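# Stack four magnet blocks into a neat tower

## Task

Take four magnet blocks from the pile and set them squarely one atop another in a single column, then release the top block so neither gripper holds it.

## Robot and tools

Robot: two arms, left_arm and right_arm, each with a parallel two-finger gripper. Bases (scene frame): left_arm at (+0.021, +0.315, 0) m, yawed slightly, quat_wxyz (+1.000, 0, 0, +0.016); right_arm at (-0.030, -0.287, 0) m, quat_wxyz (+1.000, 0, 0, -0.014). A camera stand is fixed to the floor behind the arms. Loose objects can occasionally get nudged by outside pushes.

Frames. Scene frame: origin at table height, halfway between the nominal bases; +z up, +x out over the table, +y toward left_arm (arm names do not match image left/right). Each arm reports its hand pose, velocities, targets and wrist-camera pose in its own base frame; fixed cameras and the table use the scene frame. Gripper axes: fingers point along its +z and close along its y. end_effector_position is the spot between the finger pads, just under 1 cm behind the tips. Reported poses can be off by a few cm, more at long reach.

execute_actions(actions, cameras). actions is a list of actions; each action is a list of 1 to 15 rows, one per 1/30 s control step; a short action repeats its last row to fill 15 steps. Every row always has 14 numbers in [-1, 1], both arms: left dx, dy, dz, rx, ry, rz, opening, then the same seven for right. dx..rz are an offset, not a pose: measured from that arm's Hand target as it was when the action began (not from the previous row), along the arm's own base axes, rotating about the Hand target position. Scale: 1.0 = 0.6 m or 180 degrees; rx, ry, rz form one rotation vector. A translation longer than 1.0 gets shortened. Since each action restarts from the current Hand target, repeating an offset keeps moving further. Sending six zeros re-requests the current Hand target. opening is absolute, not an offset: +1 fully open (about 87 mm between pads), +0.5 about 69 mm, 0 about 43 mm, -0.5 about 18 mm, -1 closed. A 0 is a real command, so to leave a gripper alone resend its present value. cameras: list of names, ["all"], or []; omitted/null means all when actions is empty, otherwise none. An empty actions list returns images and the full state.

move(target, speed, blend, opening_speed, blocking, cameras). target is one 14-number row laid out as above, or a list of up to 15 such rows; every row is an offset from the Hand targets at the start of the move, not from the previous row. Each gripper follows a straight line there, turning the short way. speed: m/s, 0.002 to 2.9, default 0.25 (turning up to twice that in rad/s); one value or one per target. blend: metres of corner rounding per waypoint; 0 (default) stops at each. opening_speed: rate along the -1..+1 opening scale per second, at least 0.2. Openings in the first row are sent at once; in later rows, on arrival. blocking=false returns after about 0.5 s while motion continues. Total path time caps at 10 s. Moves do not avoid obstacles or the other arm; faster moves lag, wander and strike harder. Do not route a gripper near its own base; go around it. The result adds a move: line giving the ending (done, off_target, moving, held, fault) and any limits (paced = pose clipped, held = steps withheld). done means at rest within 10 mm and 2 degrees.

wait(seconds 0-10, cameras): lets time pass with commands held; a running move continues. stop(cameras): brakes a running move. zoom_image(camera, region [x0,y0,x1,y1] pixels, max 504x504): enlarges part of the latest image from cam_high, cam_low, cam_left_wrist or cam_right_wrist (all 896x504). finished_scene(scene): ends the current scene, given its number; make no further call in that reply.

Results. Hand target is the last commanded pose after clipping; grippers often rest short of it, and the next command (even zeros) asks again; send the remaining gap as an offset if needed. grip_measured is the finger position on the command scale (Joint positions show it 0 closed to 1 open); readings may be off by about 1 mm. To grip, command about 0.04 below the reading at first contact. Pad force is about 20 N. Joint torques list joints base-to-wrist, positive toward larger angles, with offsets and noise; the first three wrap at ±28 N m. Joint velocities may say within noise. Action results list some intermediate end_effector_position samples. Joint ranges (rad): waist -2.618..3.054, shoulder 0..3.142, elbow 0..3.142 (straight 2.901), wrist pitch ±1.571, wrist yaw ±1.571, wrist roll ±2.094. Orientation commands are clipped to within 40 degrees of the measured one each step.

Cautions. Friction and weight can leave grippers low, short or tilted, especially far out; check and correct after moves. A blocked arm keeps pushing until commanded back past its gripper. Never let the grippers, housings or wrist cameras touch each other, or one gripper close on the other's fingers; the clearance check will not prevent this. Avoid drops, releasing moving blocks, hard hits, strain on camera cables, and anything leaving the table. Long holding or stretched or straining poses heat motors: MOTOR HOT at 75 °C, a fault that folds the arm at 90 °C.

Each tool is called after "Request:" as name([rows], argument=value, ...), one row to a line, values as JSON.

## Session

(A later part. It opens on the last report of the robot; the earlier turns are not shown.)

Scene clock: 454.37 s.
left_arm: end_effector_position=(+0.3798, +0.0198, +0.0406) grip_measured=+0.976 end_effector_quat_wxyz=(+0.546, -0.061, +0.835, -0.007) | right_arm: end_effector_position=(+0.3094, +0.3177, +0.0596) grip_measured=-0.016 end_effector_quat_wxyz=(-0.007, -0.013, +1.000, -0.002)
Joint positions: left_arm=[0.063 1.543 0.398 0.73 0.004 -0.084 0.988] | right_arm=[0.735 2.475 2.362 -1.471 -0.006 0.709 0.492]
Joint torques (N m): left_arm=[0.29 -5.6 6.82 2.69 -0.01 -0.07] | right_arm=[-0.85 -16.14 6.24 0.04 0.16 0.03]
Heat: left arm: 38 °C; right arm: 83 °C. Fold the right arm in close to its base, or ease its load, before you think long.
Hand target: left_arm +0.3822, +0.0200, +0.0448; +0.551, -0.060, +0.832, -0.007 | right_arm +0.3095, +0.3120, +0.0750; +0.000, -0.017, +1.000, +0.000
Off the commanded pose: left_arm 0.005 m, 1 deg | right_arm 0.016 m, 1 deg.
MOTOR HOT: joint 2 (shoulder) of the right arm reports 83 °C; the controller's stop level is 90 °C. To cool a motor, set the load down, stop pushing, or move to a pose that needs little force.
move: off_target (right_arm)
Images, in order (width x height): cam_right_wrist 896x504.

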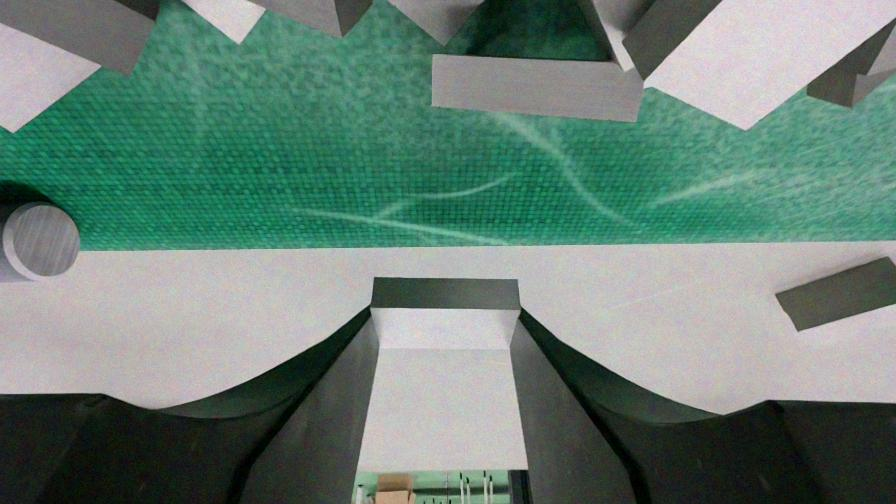

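Request:
move(target=[0,0,0,0,0,0,1,-0.071,-0.298,0.033,0,0,0.2653,-0.05], speed=0.4, cameras=["cam_right_wrist"])

Scene clock: 468.73 s.
left_arm: end_effector_position=(+0.3798, +0.0198, +0.0406) grip_measured=+0.976 end_effector_quat_wxyz=(+0.546, -0.061, +0.835, -0.007) | right_arm: end_effector_position=(+0.2658, +0.1337, +0.0879) grip_measured=-0.016 end_effector_quat_wxyz=(-0.017, -0.416, +0.909, -0.006)
Joint positions: left_arm=[0.063 1.543 0.398 0.73 0.004 -0.084 0.988] | right_arm=[0.518 1.858 1.495 -1.243 0.009 -0.34 0.492]
Joint torques (N m): left_arm=[0.29 -5.59 6.79 2.67 -0.03 -0.08] | right_arm=[-0.85 -11.64 5.38 0.28 -0.07 0]
Heat: left arm: 38 °C; right arm: 84 °C. Fold the right arm in close to its base, or ease its load, before you think long.
Hand target: left_arm +0.3822, +0.0200, +0.0448; +0.551, -0.060, +0.832, -0.007 | right_arm +0.2670, +0.1331, +0.0948; +0.000, -0.421, +0.907, +0.000
Off the commanded pose: left_arm 0.005 m, 1 deg | right_arm 0.007 m, 2 deg.
MOTOR HOT: still on. Joint 2 (shoulder) of the right arm reports 84 °C.
move: done
Images, in order (width x height): cam_right_wrist 896x504.

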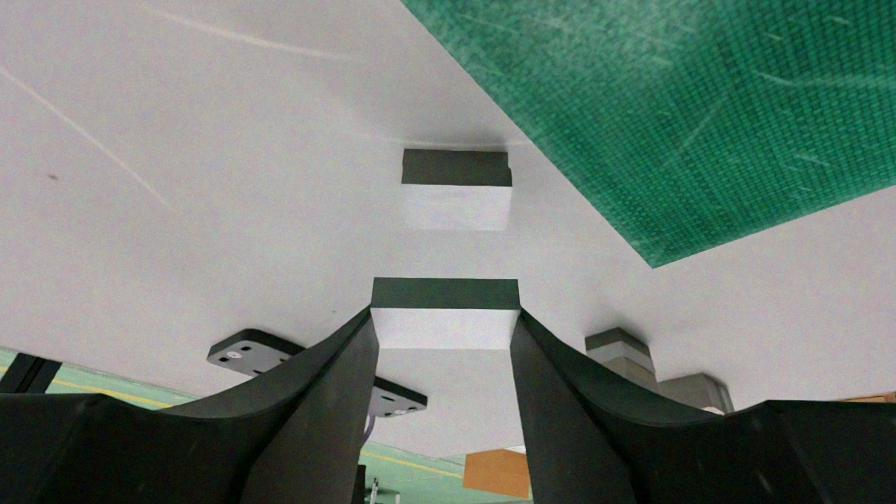

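Request:
move([
  [0,0,0,0,0,0,1,0.0017,-0.006,-0.1,0,0,0,-0.05],
  [0,0,0,0,0,0,1,0.0017,-0.006,-0.098,0,0,0,0.3],
  [0,0,0,0,0,0,1,0.0017,-0.006,0.0,0,0,0,0.3],
], speed=[0.12,0.1,0.3], opening_speed=1.5, cameras=["cam_right_wrist"])

Request:
move(target=[0,0,0,0,0,0,1,-0.15,-0.1,0.1,0,0,0,0.3], speed=0.4, cameras=["cam_low"])

Request:
zoom_image(camera="cam_low", region=[200, 280, 300, 380])

Scene clock: 487.47 s.
left_arm: end_effector_position=(+0.3798, +0.0198, +0.0406) grip_measured=+0.976 end_effector_quat_wxyz=(+0.546, -0.061, +0.835, -0.007) | right_arm: end_effector_position=(+0.2649, +0.1292, +0.0828) grip_measured=+0.300 end_effector_quat_wxyz=(-0.014, -0.417, +0.909, -0.006)
Joint positions: left_arm=[0.063 1.543 0.398 0.73 0.004 -0.084 0.988] | right_arm=[0.508 1.843 1.456 -1.213 0.009 -0.352 0.65]
Joint torques (N m): left_arm=[0.23 -5.57 6.8 2.67 -0.02 -0.06] | right_arm=[-0.95 -10.65 8.28 0.04 -0.06 0]
Heat: left arm: 38 °C; right arm: 73 °C. Fold the right arm in close to its base, or ease its load, before you think long.
Hand target: left_arm +0.3822, +0.0200, +0.0448; +0.551, -0.060, +0.832, -0.007 | right_arm +0.2680, +0.1295, +0.0948; +0.000, -0.420, +0.907, +0.000
Off the commanded pose: left_arm 0.005 m, 1 deg | right_arm 0.012 m, 2 deg.
MOTOR HOT: still on. Joint 2 (shoulder) of the right arm reports 73 °C.
move: off_target (right_arm)
Images, in order (width x height): cam_right_wrist 896x504.

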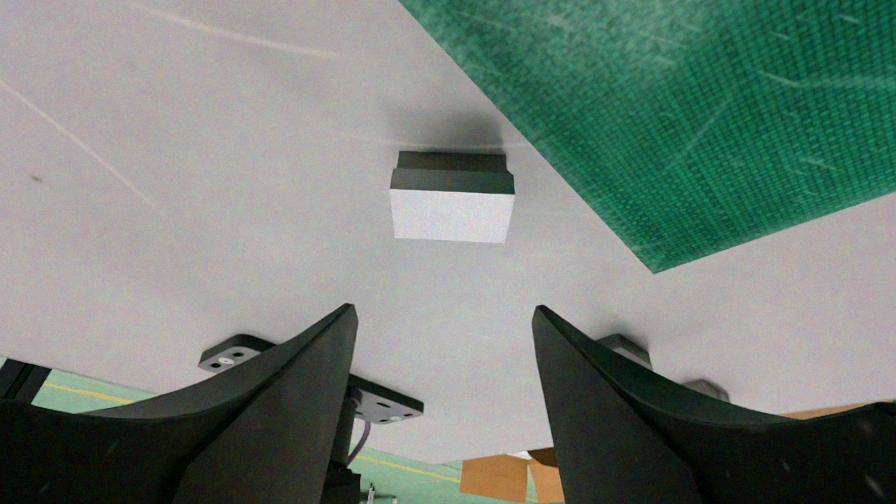

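Scene clock: 488.63 s.
left_arm: end_effector_position=(+0.3798, +0.0198, +0.0406) grip_measured=+0.976 end_effector_quat_wxyz=(+0.546, -0.061, +0.835, -0.007) | right_arm: end_effector_position=(+0.1833, +0.0727, +0.1566) grip_measured=+0.300 end_effector_quat_wxyz=(+0.014, -0.417, +0.909, -0.004)
Joint positions: left_arm=[0.063 1.543 0.398 0.73 0.004 -0.084 0.988] | right_arm=[0.466 1.411 1.301 -1.433 0.009 -0.393 0.65]
Joint torques (N m): left_arm=[0.28 -5.6 6.78 2.69 -0.02 -0.07] | right_arm=[-0.92 -4.92 5.59 0.11 -0.06 -0.01]
Heat: left arm: 38 °C; right arm: 72 °C. Fold the right arm in close to its base, or ease its load, before you think long.
Hand target: left_arm +0.3822, +0.0200, +0.0448; +0.551, -0.060, +0.832, -0.007 | right_arm +0.1780, +0.0696, +0.1548; +0.000, -0.421, +0.907, +0.000
Off the commanded pose: left_arm 0.005 m, 1 deg | right_arm 0.006 m, 2 deg.
MOTOR HOT: still on. Joint 2 (shoulder) of the right arm reports 72 °C.
move: done
Images, in order (width x height): cam_low 896x504.

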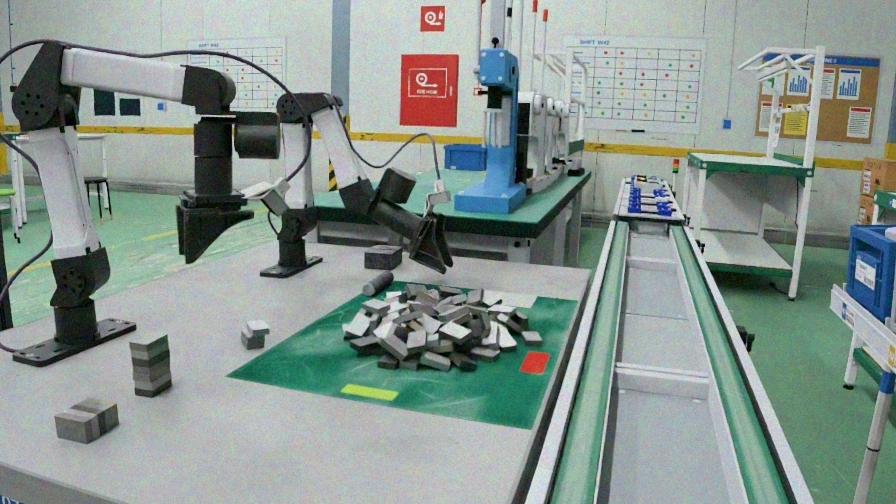

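Scaled by 5.040 from the camera's 896x504 image, which has a finer 1280x720 frame.

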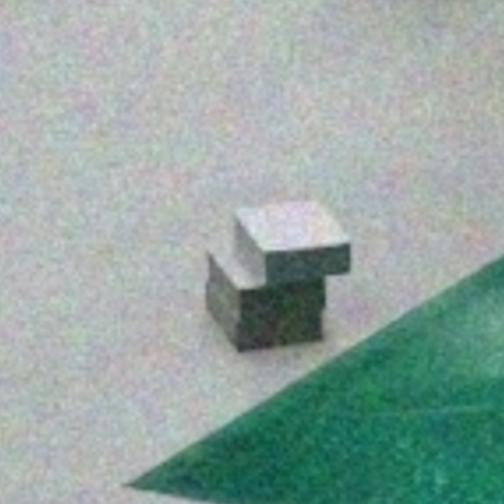

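Request:
move(target=[0,0,0,0,0,0,1,0.37,0.134,0.192,0.0917,-0.1976,-0.266,0.0], speed=0.4, cameras=["cam_right_wrist"])

Request:
zoom_image(camera="cam_right_wrist", region=[50, 0, 550, 300])

Scene clock: 512.50 s.
left_arm: end_effector_position=(+0.3797, +0.0198, +0.0405) grip_measured=+0.976 end_effector_quat_wxyz=(+0.546, -0.061, +0.835, -0.007) | right_arm: end_effector_position=(+0.3969, +0.1466, +0.2682) grip_measured=+0.000 end_effector_quat_wxyz=(+0.323, -0.006, +0.946, +0.000)
Joint positions: left_arm=[0.063 1.543 0.398 0.73 0.004 -0.084 0.988] | right_arm=[0.426 1.851 2.133 -1.239 0.252 0.334 0.5]
Joint torques (N m): left_arm=[0.32 -5.57 6.79 2.7 -0.02 -0.08] | right_arm=[0.29 -7.79 8.99 1.09 0.27 0.26]
Heat: left arm: 39 °C; right arm: 56 °C.
Hand target: left_arm +0.3822, +0.0200, +0.0447; +0.551, -0.060, +0.832, -0.007 | right_arm +0.4000, +0.1499, +0.2699; +0.326, +0.000, +0.946, +0.000
Off the commanded pose: left_arm 0.005 m, 1 deg | right_arm 0.005 m, 1 deg.
MOTOR HOT: cleared for the motors of the right arm.
move: done
Images, in order (width x height): cam_right_wrist 896x504.

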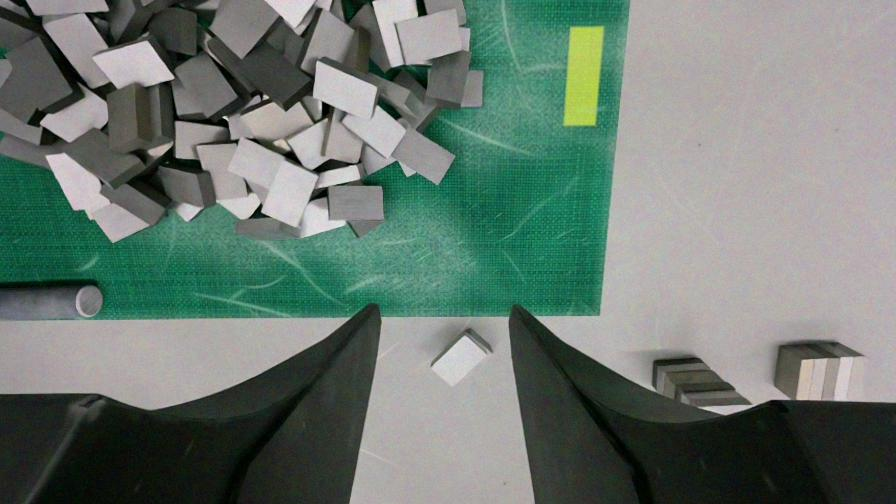

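Scaled by 1.008 from the camera's 896x504 image, which has a finer 1280x720 frame.

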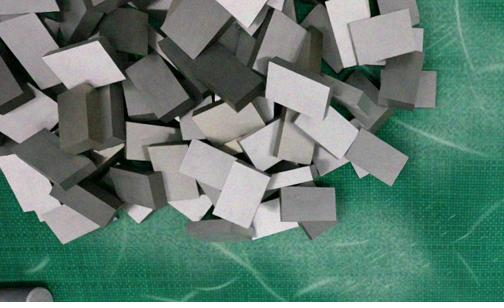

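Request:
move([
  [0,0,0,0,0,0,1,0.063,0,-0.317,0.0885,0.1986,-0.2568,-0.5],
  [0,0,0,0,0,0,1,0.063,0,-0.43,0.0885,0.1986,-0.2568,-0.5],
  [0,0,0,0,0,0,1,-0.055,-0.075,-0.43,0.0885,0.1986,-0.2568,-0.5],
  [0,0,0,0,0,0,1,-0.06,-0.075,-0.31,0.0885,0.1986,-0.2568,0.0],
], speed=[0.4,0.1,0.08,0.3], cameras=["cam_right_wrist"])

Scene clock: 537.23 s.
left_arm: end_effector_position=(+0.3797, +0.0198, +0.0405) grip_measured=+0.976 end_effector_quat_wxyz=(+0.546, -0.061, +0.835, -0.007) | right_arm: end_effector_position=(+0.3619, +0.1092, +0.0729) grip_measured=+0.000 end_effector_quat_wxyz=(-0.011, +0.411, +0.912, -0.002)
Joint positions: left_arm=[0.063 1.543 0.398 0.73 0.004 -0.084 0.988] | right_arm=[0.194 2.091 1.767 -1.268 -0.009 1.04 0.5]
Joint torques (N m): left_arm=[0.32 -5.61 6.75 2.69 -0.02 -0.09] | right_arm=[-0.95 -12.37 7.91 0 0.18 0.01]
Heat: left arm: 39 °C; right arm: 54 °C.
Hand target: left_arm +0.3822, +0.0200, +0.0447; +0.551, -0.060, +0.832, -0.007 | right_arm +0.3641, +0.1051, +0.0841; +0.000, +0.407, +0.913, +0.000
Off the commanded pose: left_arm 0.005 m, 1 deg | right_arm 0.012 m, 1 deg.
move: off_target (right_arm); target 4's new opening was sent with right_arm's hand 0.012 m and 1 deg from that target
Images, in order (width x height): cam_right_wrist 896x504.

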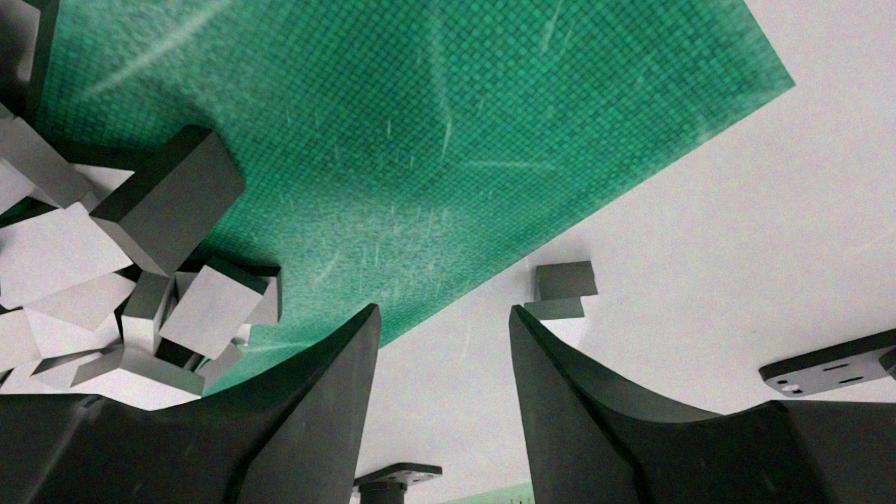

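Request:
move([
  [0,0,0,0,0,0,1,0.078,0.17,0.0,0,0,-0.122,-0.5],
  [0,0,0,0,0,0,1,0.078,0.17,-0.105,0,0,-0.122,-0.5],
  [0,0,0,0,0,0,1,-0.045,0.155,-0.117,0,0,-0.122,-0.5],
  [0,0,0,0,0,0,1,-0.055,0.155,-0.01,0,0,-0.122,0.0],
], speed=[0.3,0.1,0.08,0.3], cameras=["cam_right_wrist"])

Scene clock: 560.07 s.
left_arm: end_effector_position=(+0.3797, +0.0198, +0.0405) grip_measured=+0.976 end_effector_quat_wxyz=(+0.546, -0.061, +0.835, -0.007) | right_arm: end_effector_position=(+0.3297, +0.1941, +0.0647) grip_measured=+0.000 end_effector_quat_wxyz=(-0.006, +0.572, +0.820, -0.011)
Joint positions: left_arm=[0.063 1.543 0.398 0.73 0.004 -0.084 0.988] | right_arm=[0.424 2.019 1.631 -1.209 0.001 1.642 0.5]
Joint torques (N m): left_arm=[0.28 -5.6 6.78 2.68 -0.01 -0.07] | right_arm=[0.36 -11.96 7.92 -0.04 0.09 0.23]
Heat: left arm: 39 °C; right arm: 57 °C.
Hand target: left_arm +0.3822, +0.0200, +0.0447; +0.551, -0.060, +0.832, -0.007 | right_arm +0.3311, +0.1980, +0.0780; +0.000, +0.574, +0.819, +0.000
Off the commanded pose: left_arm 0.005 m, 1 deg | right_arm 0.014 m, 2 deg.
move: off_target (right_arm); target 4's new opening was sent with right_arm's hand 0.014 m and 1 deg from that target
Images, in order (width x height): cam_right_wrist 896x504.

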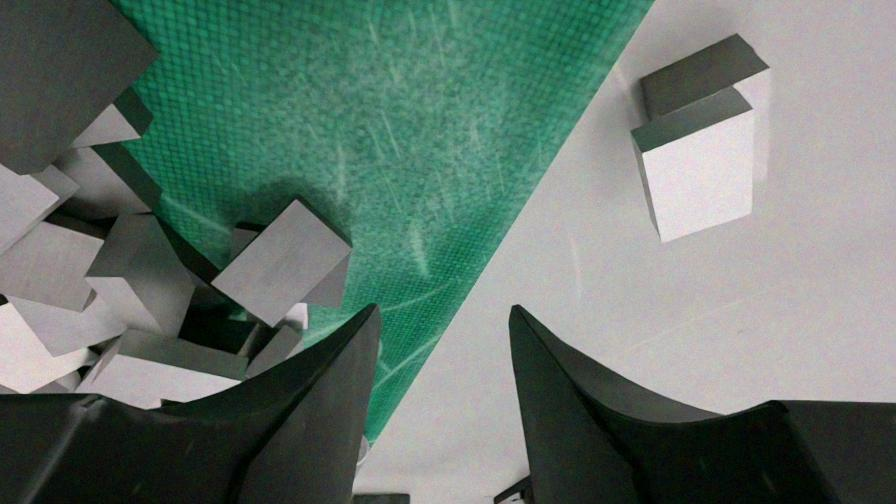

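Request:
move([
  [0,0,0,0,0,0,1,0.095,0.018,0.0,0,0,0,-0.5],
  [0,0,0,0,0,0,1,0.095,0.018,-0.1,0,0,0,-0.5],
  [0,0,0,0,0,0,1,0.035,-0.065,-0.108,0,0,0,-0.5],
  [0,0,0,0,0,0,1,0.03,-0.065,0.0,0,0,0,0.0],
], speed=[0.3,0.1,0.08,0.3], cameras=["cam_right_wrist"])

Scene clock: 580.90 s.
left_arm: end_effector_position=(+0.3797, +0.0198, +0.0405) grip_measured=+0.976 end_effector_quat_wxyz=(+0.546, -0.061, +0.835, -0.007) | right_arm: end_effector_position=(+0.3460, +0.1625, +0.0664) grip_measured=+0.000 end_effector_quat_wxyz=(-0.010, +0.577, +0.817, -0.006)
Joint positions: left_arm=[0.063 1.543 0.398 0.73 0.004 -0.084 0.988] | right_arm=[0.326 2.027 1.647 -1.213 -0.009 1.555 0.5]
Joint torques (N m): left_arm=[0.29 -5.56 6.76 2.69 -0.01 -0.06] | right_arm=[-0.94 -11.79 7.8 -0.03 0.2 0.01]
Heat: left arm: 39 °C; right arm: 58 °C.
Hand target: left_arm +0.3822, +0.0200, +0.0447; +0.551, -0.060, +0.832, -0.007 | right_arm +0.3491, +0.1590, +0.0780; +0.000, +0.574, +0.819, +0.000
Off the commanded pose: left_arm 0.005 m, 1 deg | right_arm 0.013 m, 1 deg.
move: off_target (right_arm); target 4's new opening was sent with right_arm's hand 0.013 m and 1 deg from that target
Images, in order (width x height): cam_right_wrist 896x504.

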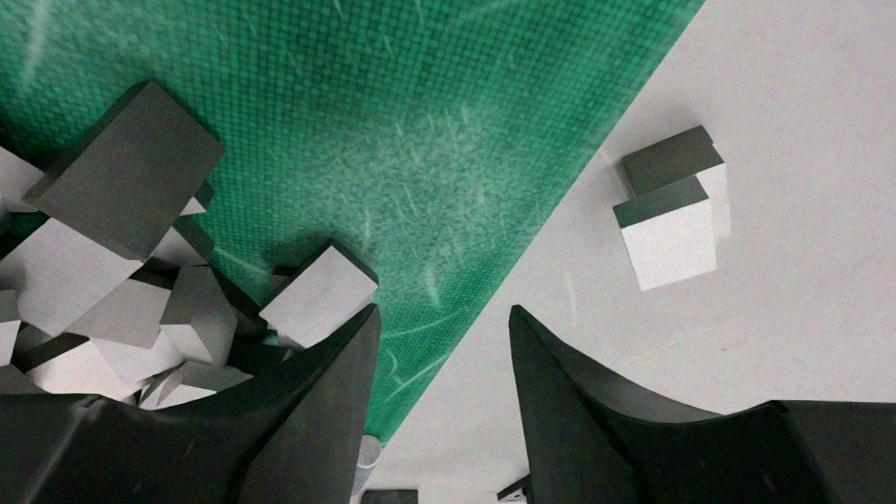

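Request:
move([
  [0,0,0,0,0,0,1,0.05,0.083,0.0,0,0,-0.1,0.35],
  [0,0,0,0,0,0,1,0.05,0.083,-0.095,0,0,-0.1,0.35],
  [0,0,0,0,0,0,1,0.05,0.083,-0.095,0,0,-0.1,-0.42],
  [0,0,0,0,0,0,1,0.045,0.075,0.04,0,0,-0.1,-0.42],
], speed=[0.3,0.1,0.08,0.2], opening_speed=1, cameras=["cam_right_wrist"])

Scene clock: 609.07 s.
left_arm: end_effector_position=(+0.3797, +0.0198, +0.0405) grip_measured=+0.976 end_effector_quat_wxyz=(+0.546, -0.061, +0.835, -0.007) | right_arm: end_effector_position=(+0.3721, +0.2034, +0.0811) grip_measured=-0.288 end_effector_quat_wxyz=(-0.007, +0.691, +0.722, -0.021)
Joint positions: left_arm=[0.063 1.543 0.398 0.73 0.004 -0.084 0.988] | right_arm=[0.41 2.157 1.908 -1.365 0.004 1.937 0.356]
Joint torques (N m): left_arm=[0.29 -5.63 6.75 2.68 -0.01 -0.07] | right_arm=[-0.66 -13.89 8.54 -0.1 0.07 0.19]
Heat: left arm: 39 °C; right arm: 65 °C.
Hand target: left_arm +0.3822, +0.0200, +0.0447; +0.551, -0.060, +0.832, -0.007 | right_arm +0.3760, +0.2040, +0.1019; +0.000, +0.695, +0.719, +0.000
Off the commanded pose: left_arm 0.005 m, 1 deg | right_arm 0.021 m, 3 deg.
move: off_target (right_arm)
Images, in order (width x height): cam_right_wrist 896x504.

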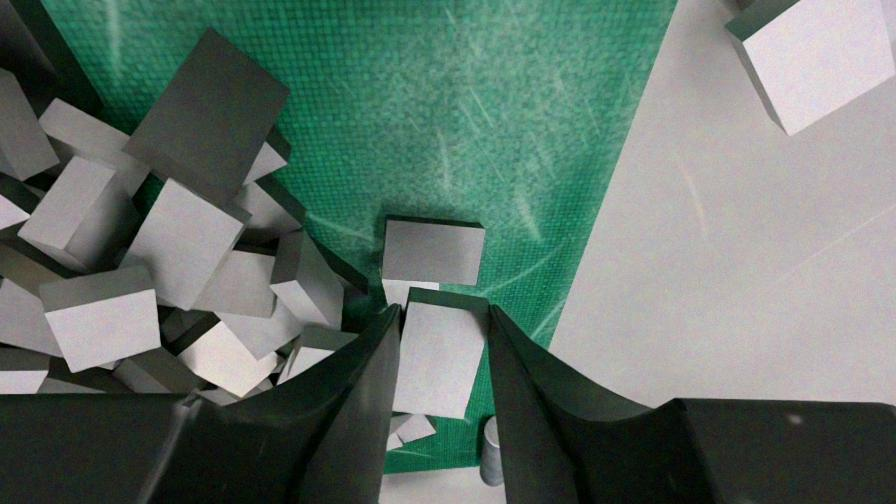

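Request:
move([
  [0,0,0,0,0,0,1,-0.06,-0.05,0.04,-0.07,-0.04,0.12,-0.42],
  [0,0,0,0,0,0,1,-0.161,-0.137,0.01,-0.1801,-0.1038,0.3007,-0.42],
], speed=0.35, blend=[0.03,0], cameras=["cam_right_wrist","cam_low"])

Request:
zoom_image(camera="cam_low", region=[180, 240, 320, 380])

Scene clock: 648.83 s.
left_arm: end_effector_position=(+0.3797, +0.0198, +0.0405) grip_measured=+0.976 end_effector_quat_wxyz=(+0.546, -0.061, +0.835, -0.007) | right_arm: end_effector_position=(+0.2770, +0.1221, +0.1009) grip_measured=-0.288 end_effector_quat_wxyz=(+0.280, +0.265, +0.918, -0.094)
Joint positions: left_arm=[0.063 1.543 0.398 0.73 0.004 -0.084 0.988] | right_arm=[0.62 1.532 1.149 -0.96 0.56 1.118 0.356]
Joint torques (N m): left_arm=[0.24 -5.64 6.82 2.69 -0.02 -0.08] | right_arm=[0.02 -8.73 5.81 0.72 0.55 -0.01]
Heat: left arm: 40 °C; right arm: 76 °C. Fold the right arm in close to its base, or ease its load, before you think long.
Hand target: left_arm +0.3822, +0.0200, +0.0447; +0.551, -0.060, +0.832, -0.007 | right_arm +0.2794, +0.1218, +0.1079; +0.297, +0.262, +0.914, -0.085
Off the commanded pose: left_arm 0.005 m, 1 deg | right_arm 0.007 m, 2 deg.
MOTOR HOT: joint 2 (shoulder) of the right arm reports 76 °C; the controller's stop level is 90 °C. To cool a motor, set the load down, stop pushing, or move to a pose that needs little force.
move: done
Images, in order (width x height): cam_low 896x504, cam_right_wrist 896x504.

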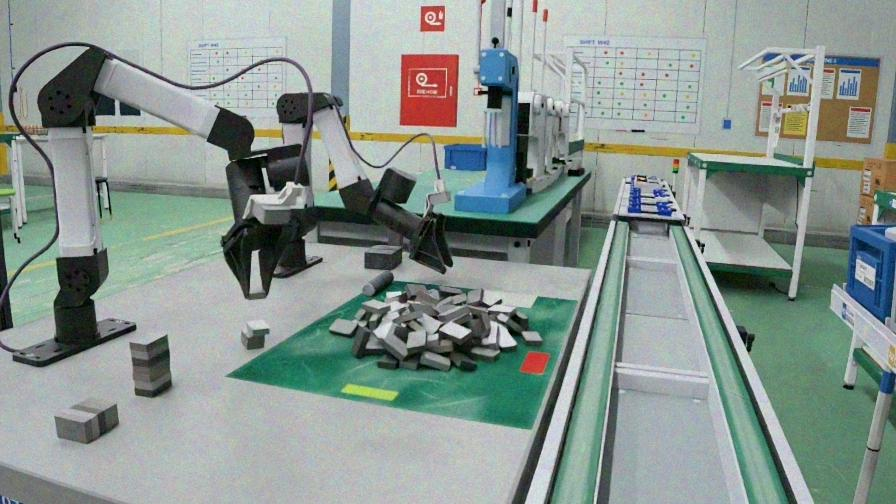

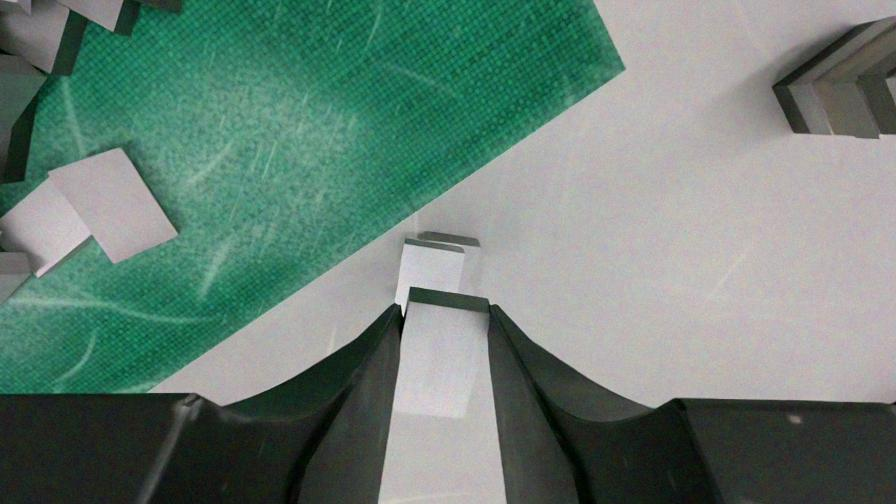

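Scaled by 3.600 from the camera's 896x504 image, which has a finer 1280x720 frame.

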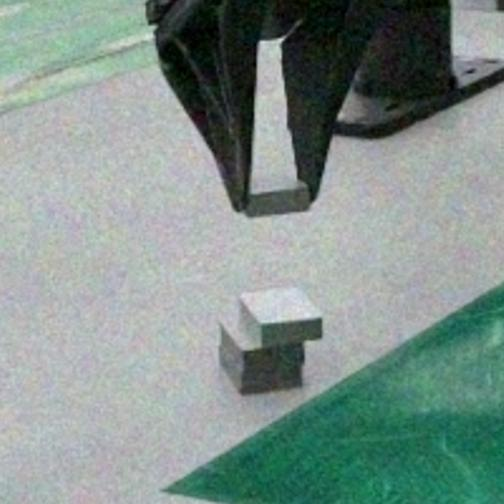

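Request:
move([
  [0,0,0,0,0,0,1,0.0043,0.003,-0.098,0,0,0,-0.42],
  [0,0,0,0,0,0,1,0.0043,0.003,-0.097,0,0,0,0.1],
  [0,0,0,0,0,0,1,0.0043,0.003,0.03,0,0,0,0.2],
], speed=[0.1,0.1,0.25], opening_speed=1.5, cameras=["cam_right_wrist","cam_low"])

Request:
zoom_image(camera="cam_low", region=[200, 280, 300, 380])

Scene clock: 671.83 s.
left_arm: end_effector_position=(+0.3797, +0.0198, +0.0405) grip_measured=+0.976 end_effector_quat_wxyz=(+0.546, -0.061, +0.835, -0.007) | right_arm: end_effector_position=(+0.2806, +0.1234, +0.1169) grip_measured=+0.200 end_effector_quat_wxyz=(+0.290, +0.265, +0.916, -0.088)
Joint positions: left_arm=[0.063 1.543 0.398 0.73 0.004 -0.084 0.988] | right_arm=[0.621 1.519 1.194 -0.994 0.567 1.11 0.6]
Joint torques (N m): left_arm=[0.29 -5.65 6.83 2.68 -0.01 -0.08] | right_arm=[-0.06 -7.21 8.54 0.45 0.49 0.06]
Heat: left arm: 40 °C; right arm: 62 °C.
Hand target: left_arm +0.3822, +0.0200, +0.0447; +0.551, -0.060, +0.832, -0.007 | right_arm +0.2820, +0.1236, +0.1259; +0.297, +0.262, +0.914, -0.085
Off the commanded pose: left_arm 0.005 m, 1 deg | right_arm 0.009 m, 1 deg.
MOTOR HOT: cleared for the motors of the right arm.
move: done
Images, in order (width x height): cam_low 896x504, cam_right_wrist 896x504.

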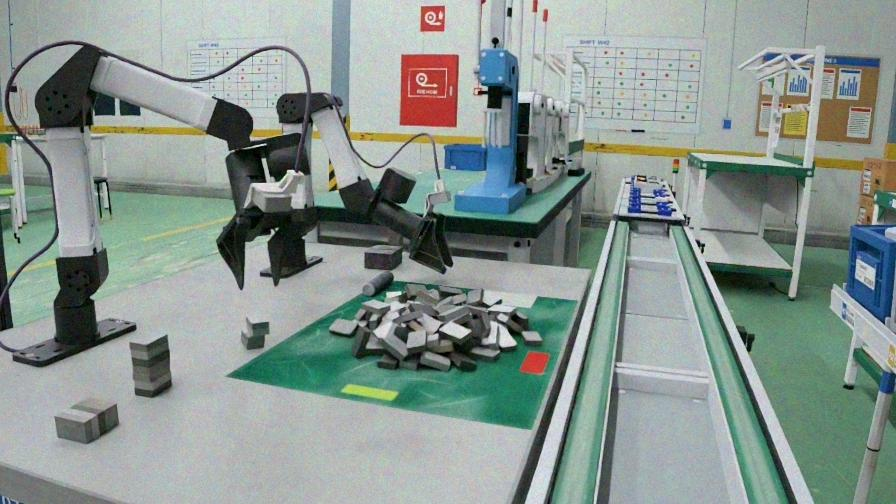

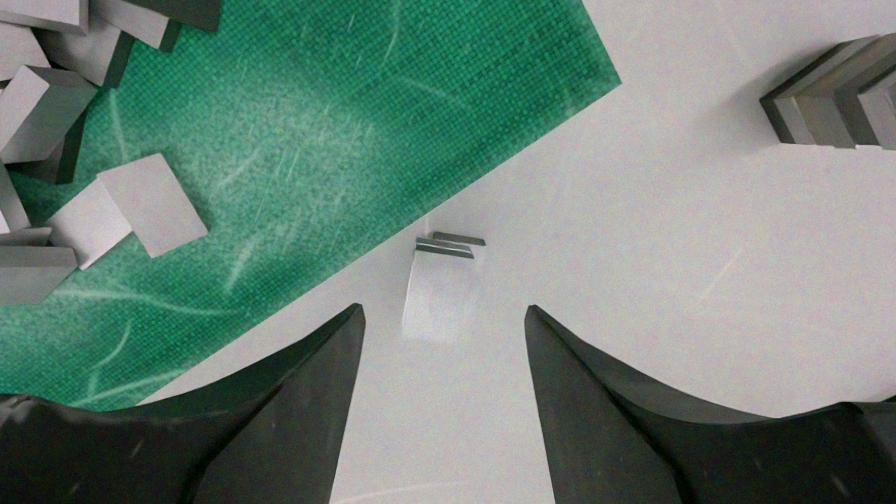

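Scaled by 5.040 from the camera's 896x504 image, which has a finer 1280x720 frame.

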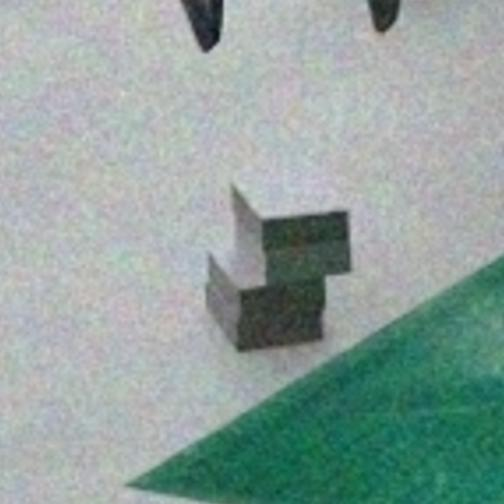

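Request:
move(target=[0,0,0,0,0,0,1,-0.02,0.0073,-0.015,0.1175,0.162,-0.043,0.25], speed=0.3, cameras=["cam_right_wrist"])

Scene clock: 689.87 s.
left_arm: end_effector_position=(+0.3797, +0.0198, +0.0405) grip_measured=+0.976 end_effector_quat_wxyz=(+0.546, -0.061, +0.835, -0.007) | right_arm: end_effector_position=(+0.2678, +0.1268, +0.1138) grip_measured=+0.250 end_effector_quat_wxyz=(+0.005, +0.347, +0.938, -0.004)
Joint positions: left_arm=[0.063 1.543 0.398 0.73 0.004 -0.084 0.988] | right_arm=[0.328 1.733 1.453 -1.286 0.012 1.036 0.625]
Joint torques (N m): left_arm=[0.23 -5.65 6.75 2.68 -0.01 -0.08] | right_arm=[-0.75 -6.72 8.72 0.06 0 0.04]
Heat: left arm: 40 °C; right arm: 56 °C.
Hand target: left_arm +0.3822, +0.0200, +0.0447; +0.551, -0.060, +0.832, -0.007 | right_arm +0.2701, +0.1279, +0.1169; +0.000, +0.342, +0.940, -0.001
Off the commanded pose: left_arm 0.005 m, 1 deg | right_arm 0.004 m, 1 deg.
move: done
Images, in order (width x height): cam_right_wrist 896x504.

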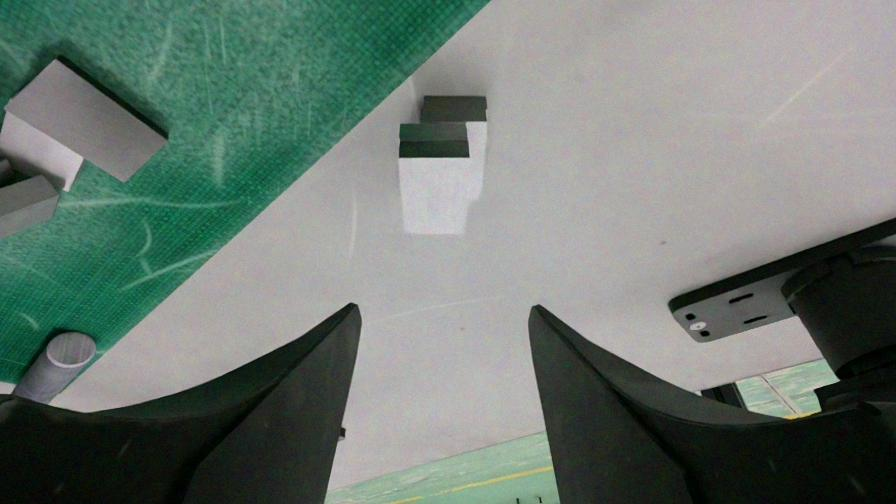

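Request:
move([
  [0,0,0,0,0,0,1,0,0,-0.171,0,0,0,0.25],
  [0,0,0,0,0,0,1,0,0,-0.171,0,0,0,-0.4],
  [0,0,0,0,0,0,1,0,0,-0.169,0,0,0,0.25],
  [0,0,0,0,0,0,1,0,0,0.0,0,0,0,0.25],
], speed=[0.15,0.1,0.1,0.25], opening_speed=0.7, cameras=["cam_right_wrist","cam_low"])

Request:
zoom_image(camera="cam_low", region=[200, 280, 300, 380])

Scene clock: 704.27 s.
left_arm: end_effector_position=(+0.3797, +0.0198, +0.0405) grip_measured=+0.976 end_effector_quat_wxyz=(+0.546, -0.061, +0.835, -0.007) | right_arm: end_effector_position=(+0.2696, +0.1277, +0.1089) grip_measured=+0.250 end_effector_quat_wxyz=(-0.002, +0.343, +0.939, -0.008)
Joint positions: left_arm=[0.063 1.543 0.398 0.73 0.004 -0.084 0.988] | right_arm=[0.328 1.759 1.462 -1.287 0.01 1.029 0.625]
Joint torques (N m): left_arm=[0.27 -5.6 6.76 2.68 -0.02 -0.07] | right_arm=[-0.72 -8.95 7.84 -0.06 0.03 0.09]
Heat: left arm: 40 °C; right arm: 54 °C.
Hand target: left_arm +0.3822, +0.0200, +0.0447; +0.551, -0.060, +0.832, -0.007 | right_arm +0.2700, +0.1279, +0.1170; +0.000, +0.342, +0.940, +0.000
Off the commanded pose: left_arm 0.005 m, 1 deg | right_arm 0.008 m, 1 deg.
move: done
Images, in order (width x height): cam_low 896x504, cam_right_wrist 896x504.

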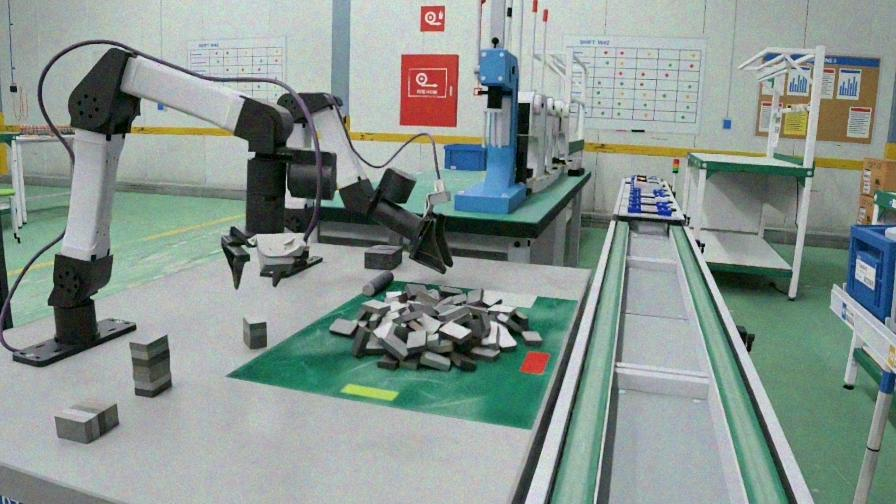

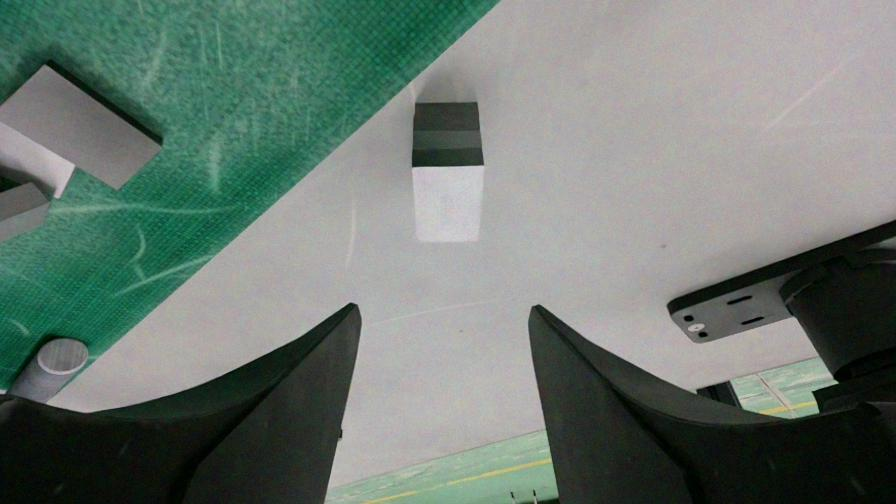

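Scaled by 5.040 from the camera's 896x504 image, which has a finer 1280x720 frame.

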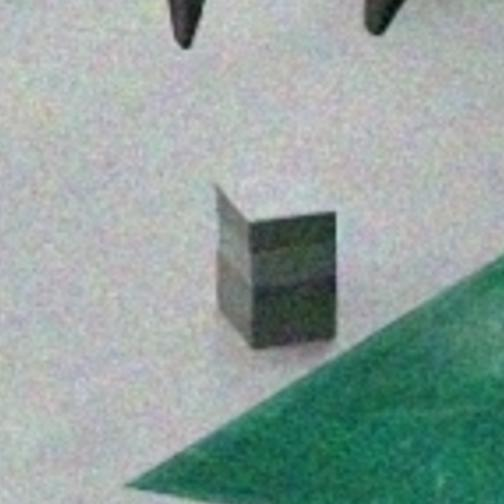

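Request:
finished_scene(scene=2)

The scene is finished: the task was done.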